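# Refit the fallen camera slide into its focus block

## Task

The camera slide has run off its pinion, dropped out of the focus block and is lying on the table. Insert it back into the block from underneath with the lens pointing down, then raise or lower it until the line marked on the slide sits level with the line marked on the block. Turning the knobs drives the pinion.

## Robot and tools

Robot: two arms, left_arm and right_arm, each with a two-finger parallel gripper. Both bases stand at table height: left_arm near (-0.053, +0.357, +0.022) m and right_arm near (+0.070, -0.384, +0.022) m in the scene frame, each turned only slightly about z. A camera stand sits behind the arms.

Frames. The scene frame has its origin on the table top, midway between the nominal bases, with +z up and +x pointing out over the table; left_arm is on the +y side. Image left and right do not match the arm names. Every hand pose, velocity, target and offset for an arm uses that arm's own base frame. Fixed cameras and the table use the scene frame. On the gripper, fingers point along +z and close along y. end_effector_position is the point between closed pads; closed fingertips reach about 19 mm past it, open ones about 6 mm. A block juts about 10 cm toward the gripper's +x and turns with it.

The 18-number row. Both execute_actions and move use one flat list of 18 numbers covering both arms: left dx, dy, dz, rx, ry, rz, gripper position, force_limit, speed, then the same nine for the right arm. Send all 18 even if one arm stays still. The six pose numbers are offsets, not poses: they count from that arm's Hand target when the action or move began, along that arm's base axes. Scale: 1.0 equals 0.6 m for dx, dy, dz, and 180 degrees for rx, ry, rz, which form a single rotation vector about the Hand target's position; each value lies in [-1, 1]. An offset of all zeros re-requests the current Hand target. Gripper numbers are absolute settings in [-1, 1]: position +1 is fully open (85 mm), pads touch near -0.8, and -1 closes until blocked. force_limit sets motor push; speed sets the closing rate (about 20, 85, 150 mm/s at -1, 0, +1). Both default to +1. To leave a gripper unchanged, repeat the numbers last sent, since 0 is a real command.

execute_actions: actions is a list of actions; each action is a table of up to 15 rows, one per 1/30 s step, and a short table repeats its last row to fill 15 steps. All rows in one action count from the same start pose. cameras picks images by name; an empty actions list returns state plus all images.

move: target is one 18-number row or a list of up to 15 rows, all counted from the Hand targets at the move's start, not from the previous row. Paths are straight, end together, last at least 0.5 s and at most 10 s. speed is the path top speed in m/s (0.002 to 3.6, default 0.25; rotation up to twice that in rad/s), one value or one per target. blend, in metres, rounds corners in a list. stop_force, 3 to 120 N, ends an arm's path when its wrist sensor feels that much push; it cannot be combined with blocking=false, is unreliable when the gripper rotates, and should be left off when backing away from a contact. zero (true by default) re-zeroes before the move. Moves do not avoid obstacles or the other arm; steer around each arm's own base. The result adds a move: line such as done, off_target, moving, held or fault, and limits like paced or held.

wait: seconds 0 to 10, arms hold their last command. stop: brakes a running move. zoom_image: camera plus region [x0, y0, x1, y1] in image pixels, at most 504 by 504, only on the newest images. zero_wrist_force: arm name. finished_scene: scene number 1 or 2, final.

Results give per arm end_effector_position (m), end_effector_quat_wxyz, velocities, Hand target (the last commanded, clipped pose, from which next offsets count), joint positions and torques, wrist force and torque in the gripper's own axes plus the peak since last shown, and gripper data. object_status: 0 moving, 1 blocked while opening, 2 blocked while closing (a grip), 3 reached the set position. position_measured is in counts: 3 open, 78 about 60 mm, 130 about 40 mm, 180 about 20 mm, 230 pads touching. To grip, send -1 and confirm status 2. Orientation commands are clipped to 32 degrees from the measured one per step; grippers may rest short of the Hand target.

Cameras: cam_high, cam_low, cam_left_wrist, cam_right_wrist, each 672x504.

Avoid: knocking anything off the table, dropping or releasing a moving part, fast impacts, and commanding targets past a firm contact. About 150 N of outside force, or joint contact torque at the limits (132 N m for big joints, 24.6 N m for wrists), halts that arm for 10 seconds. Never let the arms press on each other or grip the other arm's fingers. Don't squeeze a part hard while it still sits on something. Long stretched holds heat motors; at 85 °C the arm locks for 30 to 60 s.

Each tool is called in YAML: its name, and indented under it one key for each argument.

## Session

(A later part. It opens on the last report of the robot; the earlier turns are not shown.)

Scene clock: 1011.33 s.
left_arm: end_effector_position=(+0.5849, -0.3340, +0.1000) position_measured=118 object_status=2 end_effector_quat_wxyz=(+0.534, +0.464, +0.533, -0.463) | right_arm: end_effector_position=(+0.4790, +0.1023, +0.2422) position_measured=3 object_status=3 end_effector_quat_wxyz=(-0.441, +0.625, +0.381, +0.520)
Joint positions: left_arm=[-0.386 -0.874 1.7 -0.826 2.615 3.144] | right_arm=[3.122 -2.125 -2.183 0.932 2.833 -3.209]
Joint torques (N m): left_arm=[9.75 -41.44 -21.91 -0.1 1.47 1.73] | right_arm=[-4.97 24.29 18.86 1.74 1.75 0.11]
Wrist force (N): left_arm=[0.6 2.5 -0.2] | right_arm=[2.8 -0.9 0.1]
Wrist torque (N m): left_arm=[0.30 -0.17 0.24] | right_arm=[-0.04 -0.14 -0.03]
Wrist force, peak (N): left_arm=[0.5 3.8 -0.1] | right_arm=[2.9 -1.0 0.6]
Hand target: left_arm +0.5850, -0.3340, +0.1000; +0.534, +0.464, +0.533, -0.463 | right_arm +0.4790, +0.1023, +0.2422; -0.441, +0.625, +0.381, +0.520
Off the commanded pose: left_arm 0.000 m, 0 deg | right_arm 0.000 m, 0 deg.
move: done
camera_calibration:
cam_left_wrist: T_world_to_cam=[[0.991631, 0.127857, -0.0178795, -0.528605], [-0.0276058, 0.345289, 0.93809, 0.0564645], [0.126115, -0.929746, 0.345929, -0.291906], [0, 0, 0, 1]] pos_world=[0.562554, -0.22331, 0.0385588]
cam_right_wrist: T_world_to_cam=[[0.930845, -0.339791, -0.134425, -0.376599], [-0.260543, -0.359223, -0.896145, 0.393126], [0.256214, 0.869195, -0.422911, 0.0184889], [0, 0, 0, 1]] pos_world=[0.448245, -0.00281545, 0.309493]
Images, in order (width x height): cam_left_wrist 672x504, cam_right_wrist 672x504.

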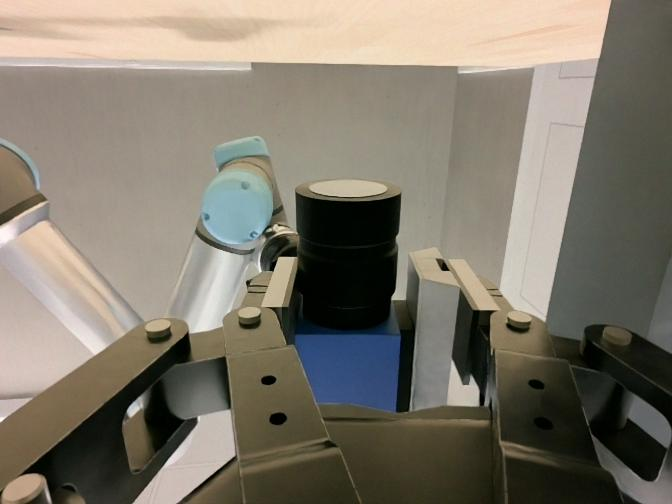

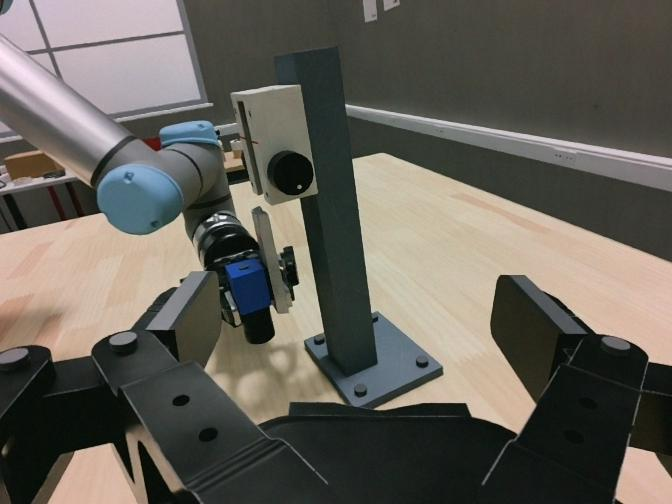

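move:
  target: [0.017,0.0105,0.01,0,0,0,-1,-0.2,-1,0,0,0,0,0,0,1,1,1]
  speed: 0.1
  cameras: ["cam_left_wrist","cam_right_wrist","cam_high"]

zoom_image:
  camera: "cam_right_wrist"
  region: [225, 160, 315, 250]

zoom_image:
  camera: "cam_right_wrist"
  region: [230, 80, 330, 320]

Scene clock: 1045.83 s.
left_arm: end_effector_position=(+0.5951, -0.3277, +0.1060) position_measured=118 object_status=2 end_effector_quat_wxyz=(+0.534, +0.464, +0.533, -0.463) | right_arm: end_effector_position=(+0.4790, +0.1023, +0.2422) position_measured=3 object_status=3 end_effector_quat_wxyz=(-0.441, +0.625, +0.381, +0.520)
Joint positions: left_arm=[-0.369 -0.868 1.667 -0.798 2.633 3.144] | right_arm=[3.122 -2.125 -2.183 0.932 2.833 -3.209]
Joint torques (N m): left_arm=[9.21 -42.73 -23.54 0.13 1.54 1.41] | right_arm=[-4.09 23.33 19.26 1.81 1.84 0.08]
Wrist force (N): left_arm=[0.6 2.5 -0.1] | right_arm=[2.9 -0.4 0.5]
Wrist torque (N m): left_arm=[0.31 -0.17 0.25] | right_arm=[0.03 -0.16 -0.03]
Wrist force, peak (N): left_arm=[0.5 2.7 -0.3] | right_arm=[2.9 -0.9 0.3]
Hand target: left_arm +0.5952, -0.3277, +0.1060; +0.534, +0.464, +0.533, -0.463 | right_arm +0.4790, +0.1023, +0.2422; -0.441, +0.625, +0.381, +0.520
Off the commanded pose: left_arm 0.000 m, 0 deg | right_arm 0.000 m, 0 deg.
move: done
camera_calibration:
cam_left_wrist: T_world_to_cam=[[0.991631, 0.127858, -0.0178801, -0.539404], [-0.0275941, 0.345202, 0.938123, 0.0489498], [0.126119, -0.929779, 0.345841, -0.289509], [0, 0, 0, 1]] pos_world=[0.572754, -0.21711, 0.0445586]
cam_right_wrist: T_world_to_cam=[[0.930845, -0.339791, -0.134425, -0.376599], [-0.260543, -0.359223, -0.896145, 0.393126], [0.256214, 0.869195, -0.422911, 0.0184889], [0, 0, 0, 1]] pos_world=[0.448245, -0.00281545, 0.309493]
Images, in order (width x height): cam_high 672x504, cam_left_wrist 672x504, cam_right_wrist 672x504.

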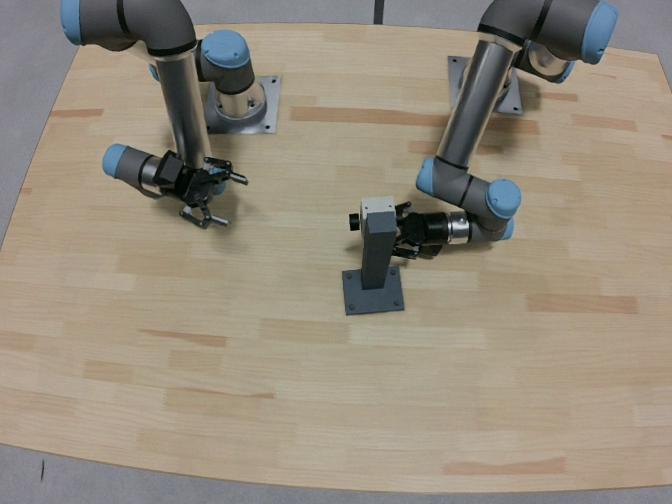

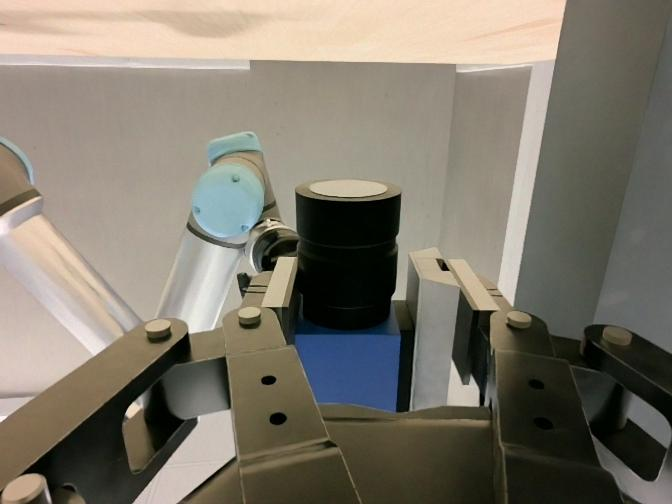

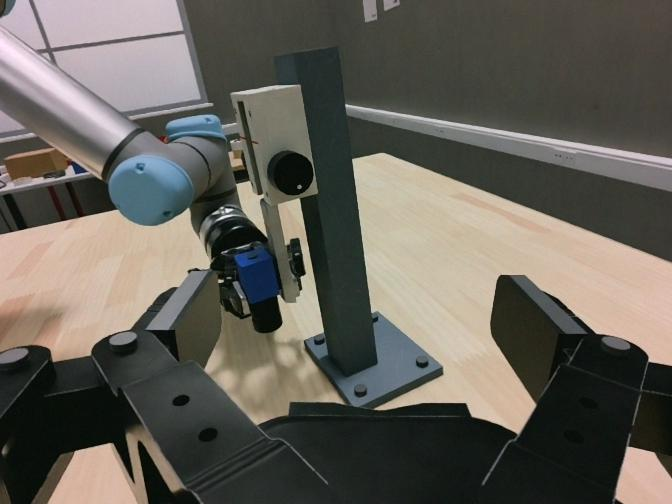

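Scaled by 5.600.

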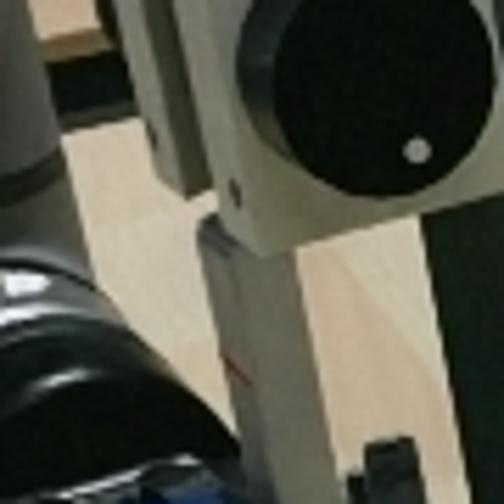

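Scaled by 2.100.

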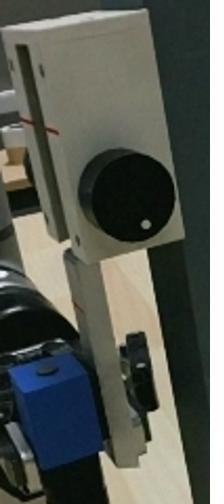

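move:
  target: [-0.0012,-0.0002,0,0,0,0,-1,-0.2,-1,0,0,0,0,0,0,1,1,1]
  speed: 0.05

move:
  target: [0,0,0.0267,0,0,0,-1,-0.2,-1,0,0,0,0,0,0,1,1,1]
  speed: 0.015
  stop_force: 5
  cameras: ["cam_right_wrist"]

zoom_image:
  camera: "cam_right_wrist"
  region: [225, 80, 325, 250]

zoom_image:
  camera: "cam_right_wrist"
  region: [225, 160, 315, 250]

Scene clock: 1069.17 s.
left_arm: end_effector_position=(+0.5945, -0.3278, +0.1060) position_measured=118 object_status=2 end_effector_quat_wxyz=(+0.534, +0.464, +0.533, -0.463) | right_arm: end_effector_position=(+0.4790, +0.1023, +0.2422) position_measured=3 object_status=3 end_effector_quat_wxyz=(-0.441, +0.625, +0.381, +0.520)
Joint positions: left_arm=[-0.369 -0.869 1.669 -0.799 2.633 3.144] | right_arm=[3.122 -2.125 -2.183 0.932 2.833 -3.209]
Joint torques (N m): left_arm=[-7.65 -58.47 -10.17 -3.97 -1.39 1.31] | right_arm=[-4.85 23.34 18.8 1.78 1.75 0.03]
Wrist force (N): left_arm=[0.6 2.5 0.0] | right_arm=[2.9 -0.8 0.2]
Wrist torque (N m): left_arm=[0.31 -0.17 0.24] | right_arm=[-0.03 -0.15 -0.03]
Wrist force, peak (N): left_arm=[0.4 2.8 -0.1] | right_arm=[2.9 -0.9 0.4]
Hand target: left_arm +0.5945, -0.3278, +0.1060; +0.534, +0.464, +0.533, -0.463 | right_arm +0.4790, +0.1023, +0.2422; -0.441, +0.625, +0.381, +0.520
Off the commanded pose: left_arm 0.000 m, 0 deg | right_arm 0.000 m, 0 deg.
move: done

Scene clock: 1070.77 s.
left_arm: end_effector_position=(+0.5945, -0.3278, +0.1102) position_measured=118 object_status=2 end_effector_quat_wxyz=(+0.534, +0.464, +0.533, -0.463) | right_arm: end_effector_position=(+0.4790, +0.1023, +0.2422) position_measured=3 object_status=3 end_effector_quat_wxyz=(-0.441, +0.625, +0.381, +0.520)
Joint positions: left_arm=[-0.369 -0.876 1.668 -0.791 2.632 3.144] | right_arm=[3.122 -2.125 -2.183 0.932 2.833 -3.209]
Joint torques (N m): left_arm=[-2.06 -42.4 -10.79 -4.15 -0.51 1.21] | right_arm=[-4.91 23.23 18.41 1.59 1.83 0.12]
Wrist force (N): left_arm=[0.8 2.6 -0.1] | right_arm=[2.5 -0.7 0.0]
Wrist torque (N m): left_arm=[0.33 -0.20 0.24] | right_arm=[-0.01 -0.08 -0.03]
Wrist force, peak (N): left_arm=[15.3 1.0 0.3] | right_arm=[3.0 -0.8 0.4]
Hand target: left_arm +0.5945, -0.3278, +0.1102; +0.534, +0.464, +0.533, -0.463 (not the last commanded pose) | right_arm +0.4790, +0.1023, +0.2422; -0.441, +0.625, +0.381, +0.520
Off the commanded pose: left_arm 0.012 m, 0 deg | right_arm 0.000 m, 0 deg.
move: contact (left_arm)
camera_calibration:
cam_right_wrist: T_world_to_cam=[[0.930845, -0.339791, -0.134425, -0.376599], [-0.260543, -0.359223, -0.896145, 0.393126], [0.256214, 0.869195, -0.422911, 0.0184889], [0, 0, 0, 1]] pos_world=[0.448245, -0.00281545, 0.309493]
Images, in order (width x height): cam_right_wrist 672x504.

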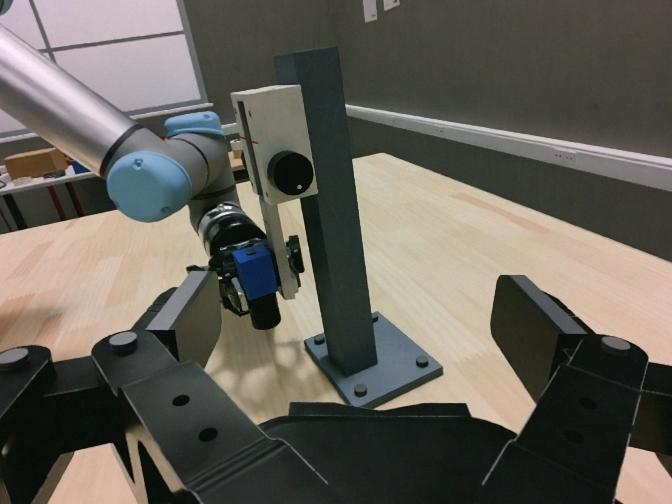

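Scaled by 2.965.

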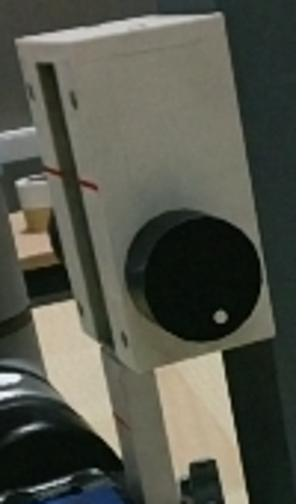

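Scaled by 5.600.

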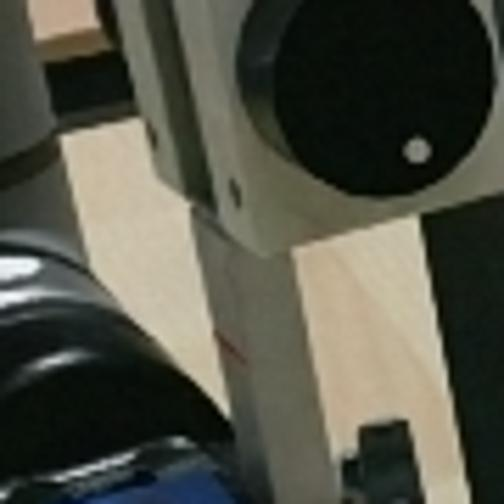

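move:
  target: [0,0,0.0022,0,0,0,-1,-0.2,-1,0,0,0,0,0,0,1,1,1]
  speed: 0.01

Scene clock: 1085.63 s.
left_arm: end_effector_position=(+0.5944, -0.3278, +0.1113) position_measured=118 object_status=2 end_effector_quat_wxyz=(+0.534, +0.464, +0.534, -0.463) | right_arm: end_effector_position=(+0.4790, +0.1023, +0.2422) position_measured=3 object_status=3 end_effector_quat_wxyz=(-0.441, +0.625, +0.381, +0.520)
Joint positions: left_arm=[-0.369 -0.878 1.668 -0.788 2.632 3.144] | right_arm=[3.122 -2.125 -2.183 0.932 2.833 -3.209]
Joint torques (N m): left_arm=[6.64 -75.85 -34.05 -3.34 0.61 0.68] | right_arm=[-4.35 24.05 18.79 1.62 1.81 0.02]
Wrist force (N): left_arm=[28.5 -0.5 0.9] | right_arm=[2.8 -0.9 0.2]
Wrist torque (N m): left_arm=[0.35 -0.39 0.14] | right_arm=[-0.04 -0.14 -0.03]
Wrist force, peak (N): left_arm=[28.5 -0.5 0.9] | right_arm=[3.1 -0.6 0.5]
Hand target: left_arm +0.5945, -0.3278, +0.1115; +0.534, +0.464, +0.533, -0.463 | right_arm +0.4790, +0.1023, +0.2422; -0.441, +0.625, +0.381, +0.520
Off the commanded pose: left_arm 0.000 m, 0 deg | right_arm 0.000 m, 0 deg.
move: done

move:
  target:
    - [0,0,-0.0058,0,0,0,-1,-0.2,-1,0,0,0,0,0,0,1,1,1]
    - [-0.0007,-0.0068,-0.0058,0,0,0,-1,-0.2,-1,0,0,0,0,0,0,1,1,1]
  speed: 0.04

move:
  target: [0,0,0.02,0,0,0,-1,-0.2,-1,0,0,0,0,0,0,1,1,1]
  speed: 0.015
  stop_force: 5
  cameras: ["cam_right_wrist"]

zoom_image:
  camera: "cam_right_wrist"
  region: [225, 160, 315, 250]

Scene clock: 1102.33 s.
left_arm: end_effector_position=(+0.5941, -0.3316, +0.1080) position_measured=118 object_status=2 end_effector_quat_wxyz=(+0.534, +0.464, +0.533, -0.463) | right_arm: end_effector_position=(+0.4790, +0.1023, +0.2422) position_measured=3 object_status=3 end_effector_quat_wxyz=(-0.441, +0.625, +0.381, +0.520)
Joint positions: left_arm=[-0.376 -0.872 1.668 -0.795 2.626 3.144] | right_arm=[3.122 -2.125 -2.183 0.932 2.833 -3.209]
Joint torques (N m): left_arm=[-7.6 -42.2 -23.27 -4.08 -1.33 0.68] | right_arm=[-3.81 23.63 18.06 1.82 1.9 -0.1]
Wrist force (N): left_arm=[0.8 2.1 0.0] | right_arm=[2.6 -0.6 0.2]
Wrist torque (N m): left_arm=[0.24 -0.21 0.24] | right_arm=[0.01 -0.11 -0.02]
Wrist force, peak (N): left_arm=[31.4 -1.2 0.6] | right_arm=[3.2 -0.7 0.3]
Hand target: left_arm +0.5940, -0.3319, +0.1080; +0.534, +0.464, +0.533, -0.463 | right_arm +0.4790, +0.1023, +0.2422; -0.441, +0.625, +0.381, +0.520
Off the commanded pose: left_arm 0.000 m, 0 deg | right_arm 0.000 m, 0 deg.
move: done

Scene clock: 1103.83 s.
left_arm: end_effector_position=(+0.5940, -0.3319, +0.1110) position_measured=118 object_status=2 end_effector_quat_wxyz=(+0.534, +0.464, +0.533, -0.463) | right_arm: end_effector_position=(+0.4790, +0.1023, +0.2422) position_measured=3 object_status=3 end_effector_quat_wxyz=(-0.441, +0.625, +0.381, +0.520)
Joint positions: left_arm=[-0.377 -0.878 1.667 -0.789 2.625 3.144] | right_arm=[3.122 -2.125 -2.183 0.932 2.833 -3.209]
Joint torques (N m): left_arm=[5.77 -44.08 -14.77 -4.25 -0.67 0.72] | right_arm=[-3.65 23.38 18.3 1.66 1.76 -0.21]
Wrist force (N): left_arm=[4.3 2.7 -0.3] | right_arm=[2.7 -0.9 0.5]
Wrist torque (N m): left_arm=[0.28 -0.36 0.14] | right_arm=[-0.04 -0.12 -0.03]
Wrist force, peak (N): left_arm=[21.7 0.2 1.5] | right_arm=[3.0 -0.7 0.2]
Hand target: left_arm +0.5940, -0.3319, +0.1110; +0.534, +0.464, +0.533, -0.463 (not the last commanded pose) | right_arm +0.4790, +0.1023, +0.2422; -0.441, +0.625, +0.381, +0.520
Off the commanded pose: left_arm 0.009 m, 0 deg | right_arm 0.000 m, 0 deg.
move: contact (left_arm)
camera_calibration:
cam_right_wrist: T_world_to_cam=[[0.930845, -0.339791, -0.134425, -0.376599], [-0.260543, -0.359223, -0.896145, 0.393126], [0.256214, 0.869195, -0.422911, 0.0184889], [0, 0, 0, 1]] pos_world=[0.448245, -0.00281545, 0.309493]
Images, in order (width x height): cam_right_wrist 672x504.

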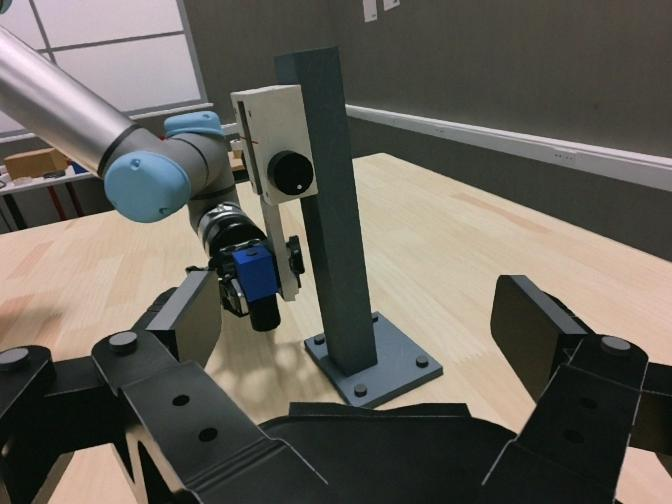

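Scaled by 5.600.

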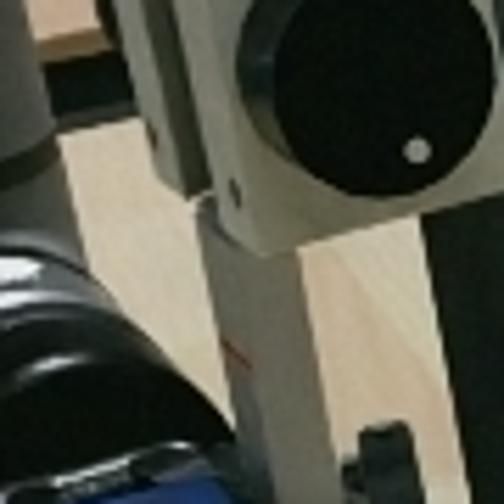

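move:
  target: [0,0,0.0017,0,0,0,-1,-0.2,-1,0,0,0,0,0,0,1,1,1]
  speed: 0.01

move:
  target: [0,0,-0.0067,0,0,0,-1,-0.2,-1,0,0,0,0,0,0,1,1,1]
  speed: 0.05
  cameras: ["cam_right_wrist"]

zoom_image:
  camera: "cam_right_wrist"
  region: [240, 170, 300, 230]

zoom_image:
  camera: "cam_right_wrist"
  region: [225, 80, 305, 200]

Scene clock: 1119.07 s.
left_arm: end_effector_position=(+0.5940, -0.3318, +0.1119) position_measured=118 object_status=2 end_effector_quat_wxyz=(+0.534, +0.464, +0.534, -0.463) | right_arm: end_effector_position=(+0.4790, +0.1023, +0.2422) position_measured=3 object_status=3 end_effector_quat_wxyz=(-0.441, +0.625, +0.381, +0.520)
Joint positions: left_arm=[-0.377 -0.879 1.667 -0.787 2.625 3.144] | right_arm=[3.122 -2.125 -2.183 0.932 2.833 -3.209]
Joint torques (N m): left_arm=[8.42 -75.16 -33.09 -3.52 0.19 0.72] | right_arm=[-4.18 23.3 18.5 1.49 1.73 -0.24]
Wrist force (N): left_arm=[28.3 -0.6 1.5] | right_arm=[2.5 -0.8 0.1]
Wrist torque (N m): left_arm=[0.29 -0.38 -0.10] | right_arm=[-0.03 -0.09 -0.03]
Wrist force, peak (N): left_arm=[29.0 -1.1 1.5] | right_arm=[3.0 -0.6 0.2]
Hand target: left_arm +0.5940, -0.3319, +0.1120; +0.534, +0.464, +0.533, -0.463 | right_arm +0.4790, +0.1023, +0.2422; -0.441, +0.625, +0.381, +0.520
Off the commanded pose: left_arm 0.000 m, 0 deg | right_arm 0.000 m, 0 deg.
move: done

Scene clock: 1119.77 s.
left_arm: end_effector_position=(+0.5940, -0.3319, +0.1082) position_measured=118 object_status=2 end_effector_quat_wxyz=(+0.534, +0.464, +0.533, -0.463) | right_arm: end_effector_position=(+0.4790, +0.1023, +0.2422) position_measured=3 object_status=3 end_effector_quat_wxyz=(-0.441, +0.625, +0.381, +0.520)
Joint positions: left_arm=[-0.377 -0.873 1.668 -0.794 2.625 3.144] | right_arm=[3.122 -2.125 -2.183 0.932 2.833 -3.209]
Joint torques (N m): left_arm=[8.5 -42.84 -10.44 -4.44 -1.36 1.15] | right_arm=[-4.74 24 19.12 1.54 1.77 -0.5]
Wrist force (N): left_arm=[1.5 2.0 0.0] | right_arm=[2.6 -0.5 0.4]
Wrist torque (N m): left_arm=[0.23 -0.32 0.24] | right_arm=[0.02 -0.10 -0.03]
Wrist force, peak (N): left_arm=[29.9 -0.8 1.6] | right_arm=[2.9 -0.7 0.2]
Hand target: left_arm +0.5940, -0.3319, +0.1080; +0.534, +0.464, +0.533, -0.463 | right_arm +0.4790, +0.1023, +0.2422; -0.441, +0.625, +0.381, +0.520
Off the commanded pose: left_arm 0.000 m, 0 deg | right_arm 0.000 m, 0 deg.
move: done
camera_calibration:
cam_right_wrist: T_world_to_cam=[[0.930845, -0.339791, -0.134425, -0.376599], [-0.260543, -0.359223, -0.896145, 0.393126], [0.256214, 0.869195, -0.422911, 0.0184889], [0, 0, 0, 1]] pos_world=[0.448245, -0.00281545, 0.309493]
Images, in order (width x height): cam_right_wrist 672x504.

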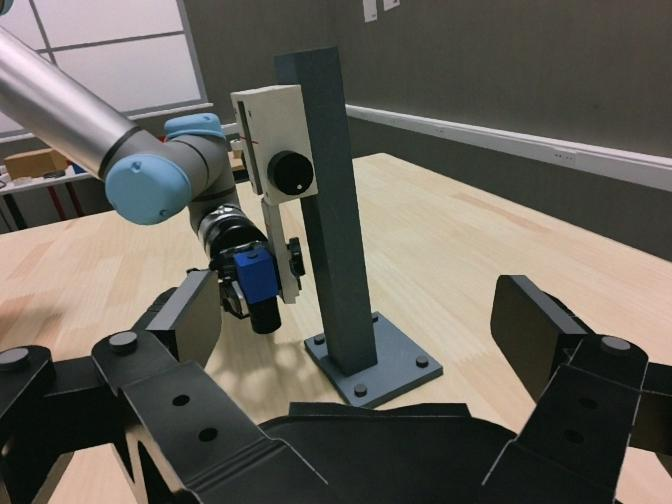

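Scaled by 8.400.

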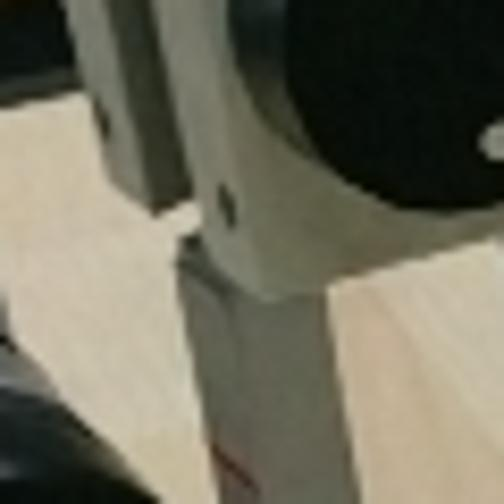

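Scaled by 4.200.

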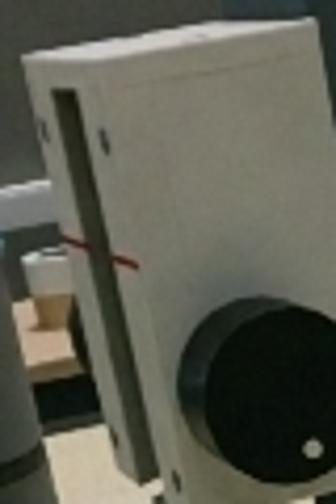

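move:
  target: [-0.0022,-0.0003,0,0,0,0,-1,-0.2,-1,0,0,0,0,0,0,1,1,1]
  speed: 0.05

move:
  target: [0,0,0.0167,0,0,0,-1,-0.2,-1,0,0,0,0,0,0,1,1,1]
  speed: 0.015
  stop_force: 6
  cameras: ["cam_right_wrist"]

zoom_image:
  camera: "cam_right_wrist"
  region: [240, 170, 300, 230]

Scene clock: 1185.17 s.
left_arm: end_effector_position=(+0.5928, -0.3320, +0.1080) position_measured=118 object_status=2 end_effector_quat_wxyz=(+0.534, +0.464, +0.533, -0.463) | right_arm: end_effector_position=(+0.4790, +0.1023, +0.2422) position_measured=3 object_status=3 end_effector_quat_wxyz=(-0.441, +0.625, +0.381, +0.520)
Joint positions: left_arm=[-0.378 -0.875 1.672 -0.797 2.624 3.144] | right_arm=[3.122 -2.125 -2.183 0.932 2.833 -3.209]
Joint torques (N m): left_arm=[-7.14 -59.09 -11.79 -4.25 -1.36 -0.73] | right_arm=[-3.89 24.39 18.02 1.61 1.92 -0.31]
Wrist force (N): left_arm=[1.6 1.8 -0.1] | right_arm=[2.8 -0.9 0.5]
Wrist torque (N m): left_arm=[0.20 -0.33 0.24] | right_arm=[-0.04 -0.14 -0.03]
Wrist force, peak (N): left_arm=[1.4 2.3 0.1] | right_arm=[3.0 -0.8 0.3]
Hand target: left_arm +0.5927, -0.3320, +0.1080; +0.534, +0.464, +0.533, -0.463 | right_arm +0.4790, +0.1023, +0.2422; -0.441, +0.625, +0.381, +0.520
Off the commanded pose: left_arm 0.000 m, 0 deg | right_arm 0.000 m, 0 deg.
move: done

Scene clock: 1186.63 s.
left_arm: end_effector_position=(+0.5927, -0.3321, +0.1120) position_measured=118 object_status=2 end_effector_quat_wxyz=(+0.534, +0.464, +0.533, -0.463) | right_arm: end_effector_position=(+0.4790, +0.1023, +0.2422) position_measured=3 object_status=3 end_effector_quat_wxyz=(-0.441, +0.625, +0.381, +0.520)
Joint positions: left_arm=[-0.378 -0.881 1.672 -0.789 2.624 3.144] | right_arm=[3.122 -2.125 -2.183 0.932 2.833 -3.209]
Joint torques (N m): left_arm=[9.41 -41.88 -11.74 -4.22 -1.31 -0.76] | right_arm=[-4.23 23.85 19.04 1.59 1.72 -0.16]
Wrist force (N): left_arm=[2.0 1.4 0.1] | right_arm=[2.8 -0.9 0.4]
Wrist torque (N m): left_arm=[0.24 -0.33 0.30] | right_arm=[-0.04 -0.13 -0.03]
Wrist force, peak (N): left_arm=[10.6 -4.5 0.8] | right_arm=[3.0 -0.6 0.5]
Hand target: left_arm +0.5927, -0.3320, +0.1120; +0.534, +0.464, +0.533, -0.463 (not the last commanded pose) | right_arm +0.4790, +0.1023, +0.2422; -0.441, +0.625, +0.381, +0.520
Off the commanded pose: left_arm 0.006 m, 0 deg | right_arm 0.000 m, 0 deg.
move: contact (left_arm)
camera_calibration:
cam_right_wrist: T_world_to_cam=[[0.930845, -0.339791, -0.134425, -0.376599], [-0.260543, -0.359223, -0.896145, 0.393126], [0.256214, 0.869195, -0.422911, 0.0184889], [0, 0, 0, 1]] pos_world=[0.448245, -0.00281545, 0.309493]
Images, in order (width x height): cam_right_wrist 672x504.

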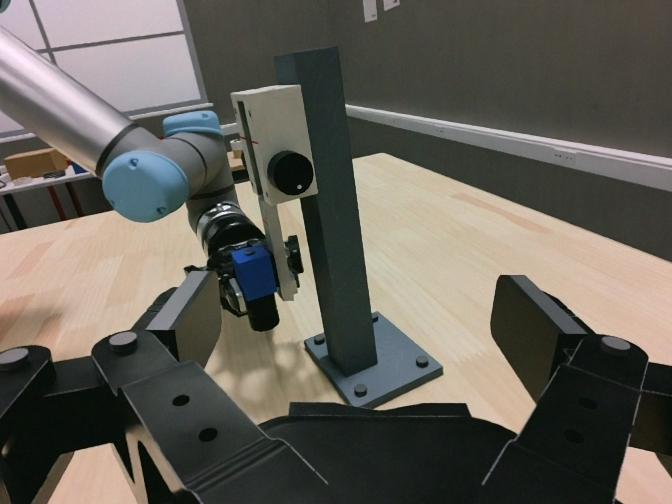

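Scaled by 8.400.

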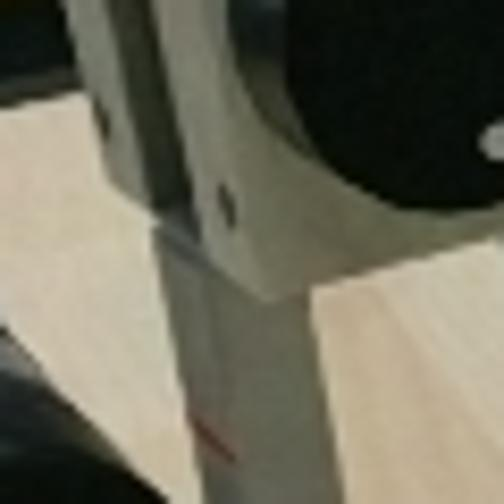

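move:
  target:
    - [0,0,-0.002,0,0,0,-1,-0.2,-1,0,0,0,0,0,0,1,1,1]
    - [-0.0017,-0.0003,-0.002,0,0,0,-1,-0.2,-1,0,0,0,0,0,0,1,1,1]
  speed: 0.03

move:
  target: [0,0,0.0133,0,0,0,-1,-0.2,-1,0,0,0,0,0,0,1,1,1]
  speed: 0.012
  stop_force: 6

Scene clock: 1196.70 s.
left_arm: end_effector_position=(+0.5918, -0.3321, +0.1108) position_measured=118 object_status=2 end_effector_quat_wxyz=(+0.534, +0.464, +0.534, -0.463) | right_arm: end_effector_position=(+0.4790, +0.1023, +0.2422) position_measured=3 object_status=3 end_effector_quat_wxyz=(-0.441, +0.625, +0.381, +0.520)
Joint positions: left_arm=[-0.379 -0.881 1.675 -0.793 2.623 3.144] | right_arm=[3.122 -2.125 -2.183 0.932 2.833 -3.209]
Joint torques (N m): left_arm=[-7.92 -57.45 -12.23 -4.12 -1.31 0.97] | right_arm=[-3.24 23 17.92 1.49 1.76 -0.23]
Wrist force (N): left_arm=[1.6 1.9 0.0] | right_arm=[2.8 -0.6 0.3]
Wrist torque (N m): left_arm=[0.22 -0.33 0.25] | right_arm=[0.00 -0.14 -0.03]
Wrist force, peak (N): left_arm=[1.9 2.1 -0.2] | right_arm=[3.0 -0.7 0.3]
Hand target: left_arm +0.5917, -0.3322, +0.1108; +0.534, +0.464, +0.533, -0.463 | right_arm +0.4790, +0.1023, +0.2422; -0.441, +0.625, +0.381, +0.520
Off the commanded pose: left_arm 0.000 m, 0 deg | right_arm 0.000 m, 0 deg.
move: done

Scene clock: 1197.93 s.
left_arm: end_effector_position=(+0.5917, -0.3322, +0.1119) position_measured=118 object_status=2 end_effector_quat_wxyz=(+0.534, +0.464, +0.534, -0.463) | right_arm: end_effector_position=(+0.4790, +0.1023, +0.2422) position_measured=3 object_status=3 end_effector_quat_wxyz=(-0.441, +0.625, +0.381, +0.520)
Joint positions: left_arm=[-0.379 -0.883 1.675 -0.791 2.623 3.144] | right_arm=[3.122 -2.125 -2.183 0.932 2.833 -3.209]
Joint torques (N m): left_arm=[-6.95 -43.43 -14.21 -4.46 2.15 0.27] | right_arm=[-3.98 24.02 18.39 1.47 1.72 -0.53]
Wrist force (N): left_arm=[4.6 5.0 0.9] | right_arm=[2.8 -0.7 0.4]
Wrist torque (N m): left_arm=[0.25 -0.31 -0.04] | right_arm=[-0.01 -0.14 -0.03]
Wrist force, peak (N): left_arm=[10.2 7.6 0.7] | right_arm=[2.9 -1.0 0.7]
Hand target: left_arm +0.5917, -0.3322, +0.1119; +0.534, +0.464, +0.534, -0.463 (not the last commanded pose) | right_arm +0.4790, +0.1023, +0.2422; -0.441, +0.625, +0.381, +0.520
Off the commanded pose: left_arm 0.007 m, 0 deg | right_arm 0.000 m, 0 deg.
move: contact (left_arm)

move:
  target:
    - [0,0,-0.001,0,0,0,-1,-0.2,-1,0,0,0,0,0,0,1,1,1]
    - [0.0008,0.0001,-0.001,0,0,0,-1,-0.2,-1,0,0,0,0,0,0,1,1,1]
  speed: 0.03

move:
  target: [0,0,0.0133,0,0,0,-1,-0.2,-1,0,0,0,0,0,0,1,1,1]
  speed: 0.01
  stop_force: 8
  cameras: ["cam_right_wrist"]

zoom_image:
  camera: "cam_right_wrist"
  region: [240, 170, 300, 230]

Scene clock: 1207.23 s.
left_arm: end_effector_position=(+0.5920, -0.3322, +0.1113) position_measured=118 object_status=2 end_effector_quat_wxyz=(+0.534, +0.464, +0.533, -0.463) | right_arm: end_effector_position=(+0.4790, +0.1023, +0.2422) position_measured=3 object_status=3 end_effector_quat_wxyz=(-0.441, +0.625, +0.381, +0.520)
Joint positions: left_arm=[-0.379 -0.881 1.674 -0.792 2.623 3.144] | right_arm=[3.122 -2.125 -2.183 0.932 2.833 -3.209]
Joint torques (N m): left_arm=[8.96 -42.11 -22.17 0.12 1.36 0.45] | right_arm=[-3.78 23.9 17.72 1.26 1.57 -0.4]
Wrist force (N): left_arm=[1.4 1.7 -0.1] | right_arm=[2.7 -0.7 0.0]
Wrist torque (N m): left_arm=[0.19 -0.30 0.26] | right_arm=[-0.01 -0.12 -0.03]
Wrist force, peak (N): left_arm=[4.5 5.1 1.2] | right_arm=[3.0 -0.9 0.3]
Hand target: left_arm +0.5921, -0.3321, +0.1113; +0.534, +0.464, +0.534, -0.463 | right_arm +0.4790, +0.1023, +0.2422; -0.441, +0.625, +0.381, +0.520
Off the commanded pose: left_arm 0.000 m, 0 deg | right_arm 0.000 m, 0 deg.
move: done

Scene clock: 1209.17 s.
left_arm: end_effector_position=(+0.5921, -0.3321, +0.1169) position_measured=118 object_status=2 end_effector_quat_wxyz=(+0.534, +0.464, +0.534, -0.463) | right_arm: end_effector_position=(+0.4790, +0.1023, +0.2422) position_measured=3 object_status=3 end_effector_quat_wxyz=(-0.441, +0.625, +0.381, +0.520)
Joint positions: left_arm=[-0.378 -0.891 1.672 -0.78 2.623 3.144] | right_arm=[3.122 -2.125 -2.183 0.932 2.833 -3.209]
Joint torques (N m): left_arm=[4.68 -38.3 -7.85 -2.4 2.09 -0.75] | right_arm=[-4.16 23.89 17.49 1.36 1.66 -0.5]
Wrist force (N): left_arm=[-5.7 8.6 0.8] | right_arm=[2.6 -0.8 0.4]
Wrist torque (N m): left_arm=[-0.25 -0.06 -0.19] | right_arm=[-0.03 -0.11 -0.03]
Wrist force, peak (N): left_arm=[9.4 7.7 0.5] | right_arm=[3.1 -0.9 0.1]
Hand target: left_arm +0.5921, -0.3321, +0.1169; +0.534, +0.464, +0.534, -0.463 (not the last commanded pose) | right_arm +0.4790, +0.1023, +0.2422; -0.441, +0.625, +0.381, +0.520
Off the commanded pose: left_arm 0.002 m, 0 deg | right_arm 0.000 m, 0 deg.
move: contact (left_arm)
camera_calibration:
cam_right_wrist: T_world_to_cam=[[0.930845, -0.339791, -0.134425, -0.376599], [-0.260543, -0.359223, -0.896145, 0.393126], [0.256214, 0.869195, -0.422911, 0.0184889], [0, 0, 0, 1]] pos_world=[0.448245, -0.00281545, 0.309493]
Images, in order (width x height): cam_right_wrist 672x504.

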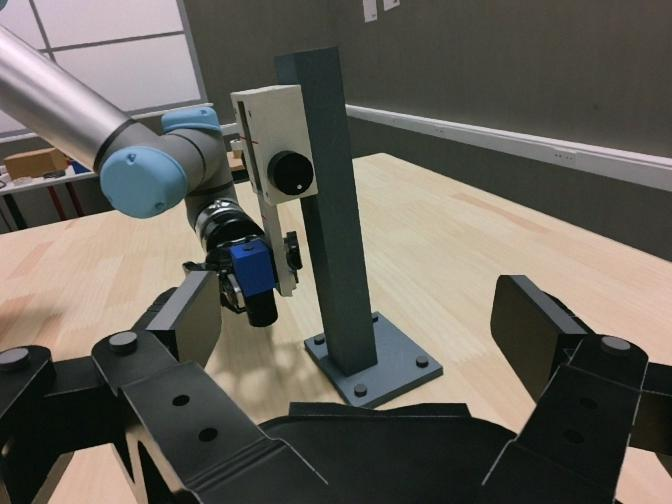

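Scaled by 8.400.

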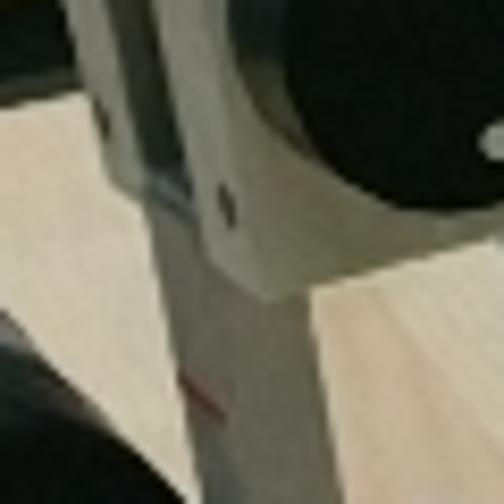

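move:
  target: [0.0005,-0.0003,0,0,0,0.0056,-1,-0.2,-1,0,0,0,0,0,0,1,1,1]
  speed: 0.02

Scene clock: 1221.57 s.
left_arm: end_effector_position=(+0.5924, -0.3323, +0.1169) position_measured=118 object_status=2 end_effector_quat_wxyz=(+0.538, +0.460, +0.538, -0.459) | right_arm: end_effector_position=(+0.4790, +0.1023, +0.2422) position_measured=3 object_status=3 end_effector_quat_wxyz=(-0.441, +0.625, +0.381, +0.520)
Joint positions: left_arm=[-0.383 -0.897 1.685 -0.787 2.602 3.144] | right_arm=[3.122 -2.125 -2.183 0.932 2.833 -3.209]
Joint torques (N m): left_arm=[-6.67 -57.22 -11.05 -4.23 -1.31 0.52] | right_arm=[-3.29 23.68 18.56 1.34 1.72 -0.63]
Wrist force (N): left_arm=[1.4 2.8 1.8] | right_arm=[2.5 -0.8 0.3]
Wrist torque (N m): left_arm=[0.27 -0.13 0.20] | right_arm=[-0.03 -0.10 -0.03]
Wrist force, peak (N): left_arm=[-6.2 9.2 0.8] | right_arm=[3.0 -0.9 0.3]
Hand target: left_arm +0.5924, -0.3323, +0.1169; +0.538, +0.460, +0.538, -0.459 | right_arm +0.4790, +0.1023, +0.2422; -0.441, +0.625, +0.381, +0.520
Off the commanded pose: left_arm 0.000 m, 0 deg | right_arm 0.000 m, 0 deg.
move: done

move:
  target: [0,-0.0003,0.0167,0,0,0,-1,-0.2,-1,0,0,0,0,0,0,1,1,1]
  speed: 0.012
  stop_force: 10
  cameras: ["cam_right_wrist"]

Scene clock: 1228.23 s.
left_arm: end_effector_position=(+0.5924, -0.3325, +0.1269) position_measured=118 object_status=2 end_effector_quat_wxyz=(+0.538, +0.460, +0.538, -0.459) | right_arm: end_effector_position=(+0.4790, +0.1023, +0.2422) position_measured=3 object_status=3 end_effector_quat_wxyz=(-0.441, +0.625, +0.381, +0.520)
Joint positions: left_arm=[-0.383 -0.914 1.682 -0.767 2.601 3.144] | right_arm=[3.122 -2.125 -2.183 0.932 2.833 -3.209]
Joint torques (N m): left_arm=[-6.74 -59 -23.54 -0.21 -0.88 0.96] | right_arm=[-4.33 24.07 17.46 1.19 1.8 -0.68]
Wrist force (N): left_arm=[4.3 4.6 2.2] | right_arm=[2.7 -1.0 0.3]
Wrist torque (N m): left_arm=[0.38 -0.20 0.07] | right_arm=[-0.07 -0.12 -0.03]
Wrist force, peak (N): left_arm=[4.3 4.7 2.1] | right_arm=[3.1 -1.0 0.3]
Hand target: left_arm +0.5924, -0.3325, +0.1269; +0.538, +0.460, +0.538, -0.459 | right_arm +0.4790, +0.1023, +0.2422; -0.441, +0.625, +0.381, +0.520
Off the commanded pose: left_arm 0.000 m, 0 deg | right_arm 0.000 m, 0 deg.
move: done
camera_calibration:
cam_right_wrist: T_world_to_cam=[[0.930845, -0.339791, -0.134425, -0.376599], [-0.260543, -0.359223, -0.896145, 0.393126], [0.256214, 0.869195, -0.422911, 0.0184889], [0, 0, 0, 1]] pos_world=[0.448245, -0.00281545, 0.309493]
Images, in order (width x height): cam_right_wrist 672x504.

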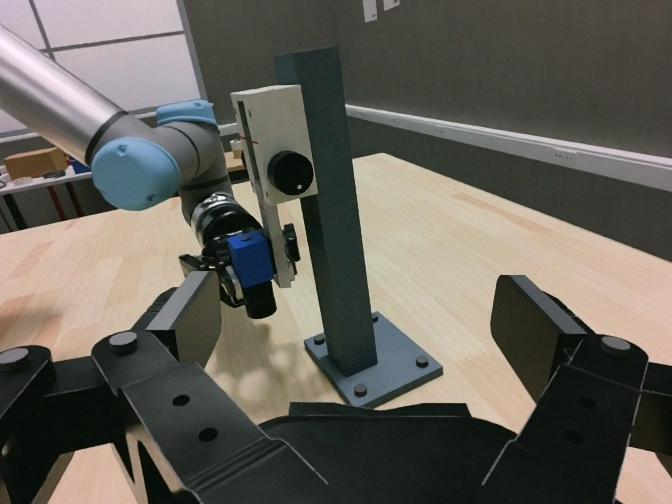

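move:
  target: [0.0005,-0.0003,0.0383,0,0,0,-1,-0.2,-1,0,0,0,0,0,0,1,1,1]
  speed: 0.012
  stop_force: 30
  cameras: ["cam_right_wrist"]

zoom_image:
  camera: "cam_right_wrist"
  region: [215, 70, 335, 330]

Scene clock: 1244.73 s.
left_arm: end_effector_position=(+0.5925, -0.3325, +0.1327) position_measured=118 object_status=2 end_effector_quat_wxyz=(+0.538, +0.460, +0.538, -0.459) | right_arm: end_effector_position=(+0.4790, +0.1023, +0.2422) position_measured=3 object_status=3 end_effector_quat_wxyz=(-0.441, +0.625, +0.381, +0.520)
Joint positions: left_arm=[-0.383 -0.923 1.679 -0.755 2.601 3.144] | right_arm=[3.122 -2.125 -2.183 0.932 2.833 -3.209]
Joint torques (N m): left_arm=[-7.93 -39.4 -9.69 -2.63 -0.07 -0.18] | right_arm=[-3.3 22.64 17.99 1.37 1.64 -0.92]
Wrist force (N): left_arm=[-2.6 8.1 -0.1] | right_arm=[2.6 -0.8 0.5]
Wrist torque (N m): left_arm=[0.33 -0.20 0.00] | right_arm=[-0.03 -0.11 -0.02]
Wrist force, peak (N): left_arm=[34.5 12.2 -0.9] | right_arm=[3.0 -0.9 0.4]
Hand target: left_arm +0.5925, -0.3325, +0.1327; +0.538, +0.460, +0.538, -0.459 (not the last commanded pose) | right_arm +0.4790, +0.1023, +0.2422; -0.441, +0.625, +0.381, +0.520
Off the commanded pose: left_arm 0.017 m, 0 deg | right_arm 0.000 m, 0 deg.
move: contact (left_arm)
camera_calibration:
cam_right_wrist: T_world_to_cam=[[0.930845, -0.339791, -0.134425, -0.376599], [-0.260543, -0.359223, -0.896145, 0.393126], [0.256214, 0.869195, -0.422911, 0.0184889], [0, 0, 0, 1]] pos_world=[0.448245, -0.00281545, 0.309493]
Images, in order (width x height): cam_right_wrist 672x504.

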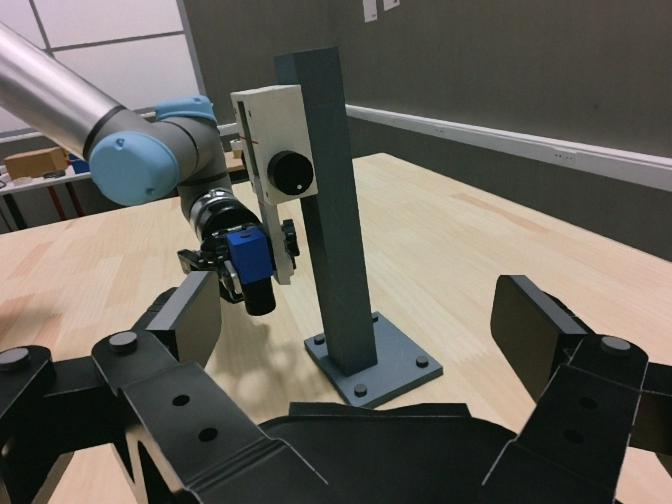

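Scaled by 1.938.

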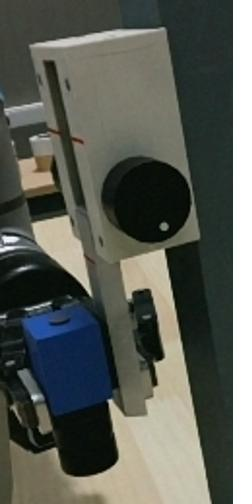

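move:
  target: [0.001,0.0001,0,0,0,0,-1,-0.2,-1,0,0,0,0,0,0,1,1,1]
  speed: 0.02

Scene clock: 1259.97 s.
left_arm: end_effector_position=(+0.5931, -0.3325, +0.1327) position_measured=118 object_status=2 end_effector_quat_wxyz=(+0.538, +0.460, +0.538, -0.459) | right_arm: end_effector_position=(+0.4790, +0.1023, +0.2422) position_measured=3 object_status=3 end_effector_quat_wxyz=(-0.441, +0.625, +0.381, +0.520)
Joint positions: left_arm=[-0.382 -0.923 1.677 -0.754 2.602 3.144] | right_arm=[3.122 -2.125 -2.183 0.932 2.833 -3.209]
Joint torques (N m): left_arm=[11.44 -41.58 -25.68 0 0.33 0.77] | right_arm=[-3.64 23.5 18.36 1.32 1.64 -0.77]
Wrist force (N): left_arm=[1.7 -1.9 -0.5] | right_arm=[2.6 -0.8 0.1]
Wrist torque (N m): left_arm=[0.34 -0.29 0.65] | right_arm=[-0.02 -0.12 -0.03]
Wrist force, peak (N): left_arm=[-2.8 8.5 -0.1] | right_arm=[3.0 -0.9 0.7]
Hand target: left_arm +0.5931, -0.3324, +0.1327; +0.538, +0.460, +0.538, -0.459 | right_arm +0.4790, +0.1023, +0.2422; -0.441, +0.625, +0.381, +0.520
Off the commanded pose: left_arm 0.000 m, 0 deg | right_arm 0.000 m, 0 deg.
move: done

move:
  target: [-0.0003,0,0.01,0,0,0,-1,-0.2,-1,0,0,0,0,0,0,1,1,1]
  speed: 0.01
  stop_force: 30
  cameras: ["cam_right_wrist"]

zoom_image:
  camera: "cam_right_wrist"
  region: [225, 130, 325, 250]

Scene clock: 1276.03 s.
left_arm: end_effector_position=(+0.5930, -0.3324, +0.1386) position_measured=118 object_status=2 end_effector_quat_wxyz=(+0.538, +0.459, +0.538, -0.459) | right_arm: end_effector_position=(+0.4790, +0.1023, +0.2422) position_measured=3 object_status=3 end_effector_quat_wxyz=(-0.441, +0.625, +0.381, +0.520)
Joint positions: left_arm=[-0.382 -0.932 1.675 -0.742 2.601 3.144] | right_arm=[3.122 -2.125 -2.183 0.932 2.833 -3.209]
Joint torques (N m): left_arm=[-4.93 -69.84 -27.57 -3.64 2.82 -1.02] | right_arm=[-3.33 23.3 17.55 1.05 1.42 -0.65]
Wrist force (N): left_arm=[33.1 16.2 12.9] | right_arm=[2.7 -0.5 0.3]
Wrist torque (N m): left_arm=[0.60 -0.25 0.26] | right_arm=[0.01 -0.13 -0.03]
Wrist force, peak (N): left_arm=[33.2 16.2 13.1] | right_arm=[3.0 -0.7 0.4]
Hand target: left_arm +0.5930, -0.3324, +0.1386; +0.538, +0.459, +0.538, -0.459 | right_arm +0.4790, +0.1023, +0.2422; -0.441, +0.625, +0.381, +0.520
Off the commanded pose: left_arm 0.000 m, 0 deg | right_arm 0.000 m, 0 deg.
move: contact (left_arm)
camera_calibration:
cam_right_wrist: T_world_to_cam=[[0.930845, -0.339791, -0.134425, -0.376599], [-0.260543, -0.359223, -0.896145, 0.393126], [0.256214, 0.869195, -0.422911, 0.0184889], [0, 0, 0, 1]] pos_world=[0.448245, -0.00281545, 0.309493]
Images, in order (width x height): cam_right_wrist 672x504.

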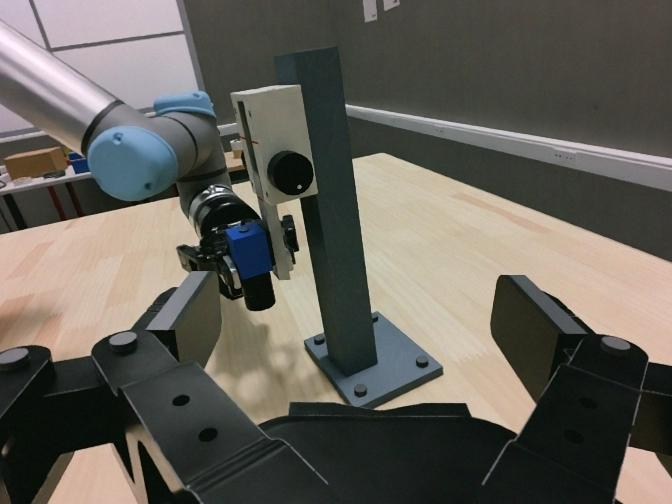

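Scaled by 4.200.

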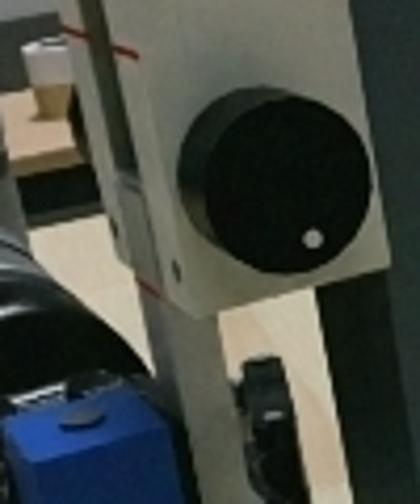

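move:
  target: [0.001,-0.001,-0.0005,0,0,0,-1,-0.2,-1,0,0,0,0,0,0,1,1,1]
  speed: 0.02

Scene clock: 1290.03 s.
left_arm: end_effector_position=(+0.5935, -0.3330, +0.1383) position_measured=118 object_status=2 end_effector_quat_wxyz=(+0.538, +0.459, +0.538, -0.459) | right_arm: end_effector_position=(+0.4790, +0.1023, +0.2422) position_measured=3 object_status=3 end_effector_quat_wxyz=(-0.441, +0.625, +0.381, +0.520)
Joint positions: left_arm=[-0.383 -0.931 1.673 -0.741 2.601 3.144] | right_arm=[3.122 -2.125 -2.183 0.932 2.833 -3.209]
Joint torques (N m): left_arm=[-7.43 -46.51 -31.47 -1.75 -3.02 -1.09] | right_arm=[-3.95 24.11 17.2 0.97 1.68 -0.66]
Wrist force (N): left_arm=[14.8 -4.3 -5.9] | right_arm=[2.9 -0.7 0.1]
Wrist torque (N m): left_arm=[0.38 -0.82 0.70] | right_arm=[-0.02 -0.16 -0.03]
Wrist force, peak (N): left_arm=[33.3 16.2 13.0] | right_arm=[3.0 -0.8 0.3]
Hand target: left_arm +0.5936, -0.3330, +0.1383; +0.538, +0.459, +0.538, -0.459 | right_arm +0.4790, +0.1023, +0.2422; -0.441, +0.625, +0.381, +0.520
Off the commanded pose: left_arm 0.000 m, 0 deg | right_arm 0.000 m, 0 deg.
move: done

move:
  target: [-0.0003,0.0003,0,0,0,0,-1,-0.2,-1,0,0,0,0,0,0,1,1,1]
  speed: 0.02

move:
  target: [0.0002,0,0.0083,0,0,0,-1,-0.2,-1,0,0,0,0,0,0,1,1,1]
  speed: 0.008
  stop_force: 30
  cameras: ["cam_right_wrist"]

zoom_image:
  camera: "cam_right_wrist"
  region: [225, 130, 325, 250]

Scene clock: 1299.13 s.
left_arm: end_effector_position=(+0.5934, -0.3329, +0.1382) position_measured=118 object_status=2 end_effector_quat_wxyz=(+0.538, +0.459, +0.538, -0.459) | right_arm: end_effector_position=(+0.4790, +0.1023, +0.2422) position_measured=3 object_status=3 end_effector_quat_wxyz=(-0.441, +0.625, +0.381, +0.520)
Joint positions: left_arm=[-0.383 -0.931 1.674 -0.742 2.601 3.144] | right_arm=[3.122 -2.125 -2.183 0.932 2.833 -3.209]
Joint torques (N m): left_arm=[9.37 -62.23 -16.38 -5.44 0.19 -1.14] | right_arm=[-2.83 22.96 17.62 0.9 1.55 -0.6]
Wrist force (N): left_arm=[10.7 -1.0 -4.1] | right_arm=[2.9 -0.7 0.2]
Wrist torque (N m): left_arm=[0.32 -0.75 0.47] | right_arm=[-0.01 -0.14 -0.03]
Wrist force, peak (N): left_arm=[14.4 -4.5 -5.8] | right_arm=[3.0 -0.8 0.4]
Hand target: left_arm +0.5934, -0.3328, +0.1383; +0.538, +0.459, +0.538, -0.459 | right_arm +0.4790, +0.1023, +0.2422; -0.441, +0.625, +0.381, +0.520
Off the commanded pose: left_arm 0.000 m, 0 deg | right_arm 0.000 m, 0 deg.
move: done

Scene clock: 1300.57 s.
left_arm: end_effector_position=(+0.5935, -0.3328, +0.1432) position_measured=118 object_status=2 end_effector_quat_wxyz=(+0.538, +0.459, +0.538, -0.459) | right_arm: end_effector_position=(+0.4790, +0.1023, +0.2422) position_measured=3 object_status=3 end_effector_quat_wxyz=(-0.441, +0.625, +0.381, +0.520)
Joint positions: left_arm=[-0.383 -0.939 1.671 -0.731 2.601 3.144] | right_arm=[3.122 -2.125 -2.183 0.932 2.833 -3.209]
Joint torques (N m): left_arm=[9.03 -72.33 -33.18 -2.73 -1.58 0.41] | right_arm=[-2.6 23.05 17.63 0.84 1.56 -1.11]
Wrist force (N): left_arm=[25.8 1.3 0.1] | right_arm=[2.5 -0.8 0.3]
Wrist torque (N m): left_arm=[0.44 -0.41 0.46] | right_arm=[-0.02 -0.09 -0.03]
Wrist force, peak (N): left_arm=[38.6 -0.7 -1.1] | right_arm=[3.0 -0.7 0.5]
Hand target: left_arm +0.5935, -0.3328, +0.1432; +0.538, +0.459, +0.538, -0.459 | right_arm +0.4790, +0.1023, +0.2422; -0.441, +0.625, +0.381, +0.520
Off the commanded pose: left_arm 0.000 m, 0 deg | right_arm 0.000 m, 0 deg.
move: done
camera_calibration:
cam_right_wrist: T_world_to_cam=[[0.930845, -0.339791, -0.134425, -0.376599], [-0.260543, -0.359223, -0.896145, 0.393126], [0.256214, 0.869195, -0.422911, 0.0184889], [0, 0, 0, 1]] pos_world=[0.448245, -0.00281545, 0.309493]
Images, in order (width x height): cam_right_wrist 672x504.

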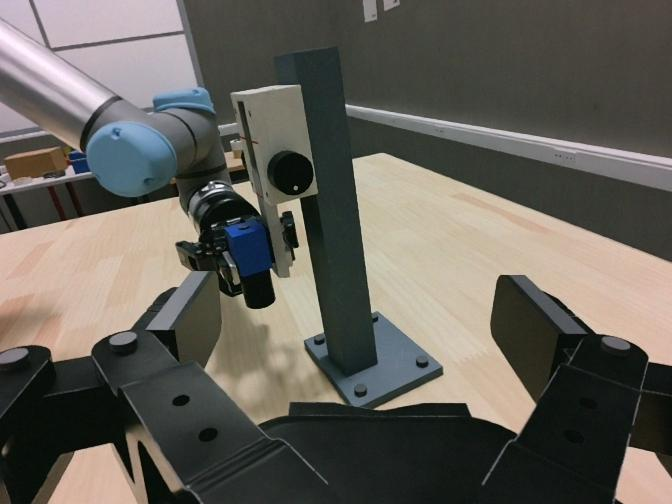

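Scaled by 4.200.

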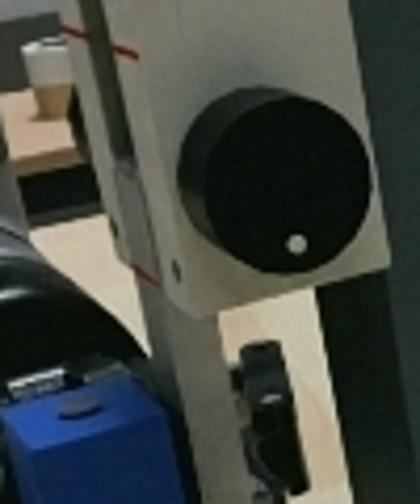

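move:
  target: [0.0003,0,0.0167,0,0,0,-1,-0.2,-1,0,0,0,0,0,0,1,1,1]
  speed: 0.012
  stop_force: 20

Scene clock: 1312.43 s.
left_arm: end_effector_position=(+0.5937, -0.3328, +0.1533) position_measured=118 object_status=2 end_effector_quat_wxyz=(+0.538, +0.459, +0.538, -0.459) | right_arm: end_effector_position=(+0.4790, +0.1023, +0.2422) position_measured=3 object_status=3 end_effector_quat_wxyz=(-0.441, +0.625, +0.381, +0.520)
Joint positions: left_arm=[-0.383 -0.954 1.665 -0.71 2.601 3.144] | right_arm=[3.122 -2.125 -2.183 0.932 2.833 -3.209]
Joint torques (N m): left_arm=[4.57 -77.6 -34.61 -3.25 2.56 0.9] | right_arm=[-3 24.16 17.05 1.02 1.41 -0.91]
Wrist force (N): left_arm=[33.4 8.6 -1.9] | right_arm=[2.8 -1.0 0.3]
Wrist torque (N m): left_arm=[0.48 -0.30 0.60] | right_arm=[-0.05 -0.14 -0.03]
Wrist force, peak (N): left_arm=[35.7 8.9 -1.3] | right_arm=[3.0 -1.0 0.3]
Hand target: left_arm +0.5937, -0.3328, +0.1533; +0.538, +0.459, +0.538, -0.459 | right_arm +0.4790, +0.1023, +0.2422; -0.441, +0.625, +0.381, +0.520
Off the commanded pose: left_arm 0.000 m, 0 deg | right_arm 0.000 m, 0 deg.
move: done

move:
  target: [0.0018,0.0003,-0.0003,0.0005,-0.0033,0,-1,-0.2,-1,0,0,0,0,0,0,1,1,1]
  speed: 0.02

Scene clock: 1330.47 s.
left_arm: end_effector_position=(+0.5947, -0.3327, +0.1531) position_measured=118 object_status=2 end_effector_quat_wxyz=(+0.540, +0.462, +0.535, -0.456) | right_arm: end_effector_position=(+0.4790, +0.1023, +0.2422) position_measured=3 object_status=3 end_effector_quat_wxyz=(-0.441, +0.625, +0.381, +0.520)
Joint positions: left_arm=[-0.382 -0.952 1.662 -0.709 2.602 3.154] | right_arm=[3.122 -2.125 -2.183 0.932 2.833 -3.209]
Joint torques (N m): left_arm=[12.16 -48.13 -30.07 -1.63 0.02 1.03] | right_arm=[-1.9 23.94 17.22 0.98 1.53 -0.8]
Wrist force (N): left_arm=[15.7 -3.3 -0.1] | right_arm=[2.8 -0.8 0.2]
Wrist torque (N m): left_arm=[0.36 -0.58 0.44] | right_arm=[-0.03 -0.14 -0.03]
Wrist force, peak (N): left_arm=[33.8 7.9 -2.5] | right_arm=[3.0 -1.0 0.1]
Hand target: left_arm +0.5948, -0.3327, +0.1531; +0.540, +0.462, +0.535, -0.456 | right_arm +0.4790, +0.1023, +0.2422; -0.441, +0.625, +0.381, +0.520
Off the commanded pose: left_arm 0.000 m, 0 deg | right_arm 0.000 m, 0 deg.
move: done


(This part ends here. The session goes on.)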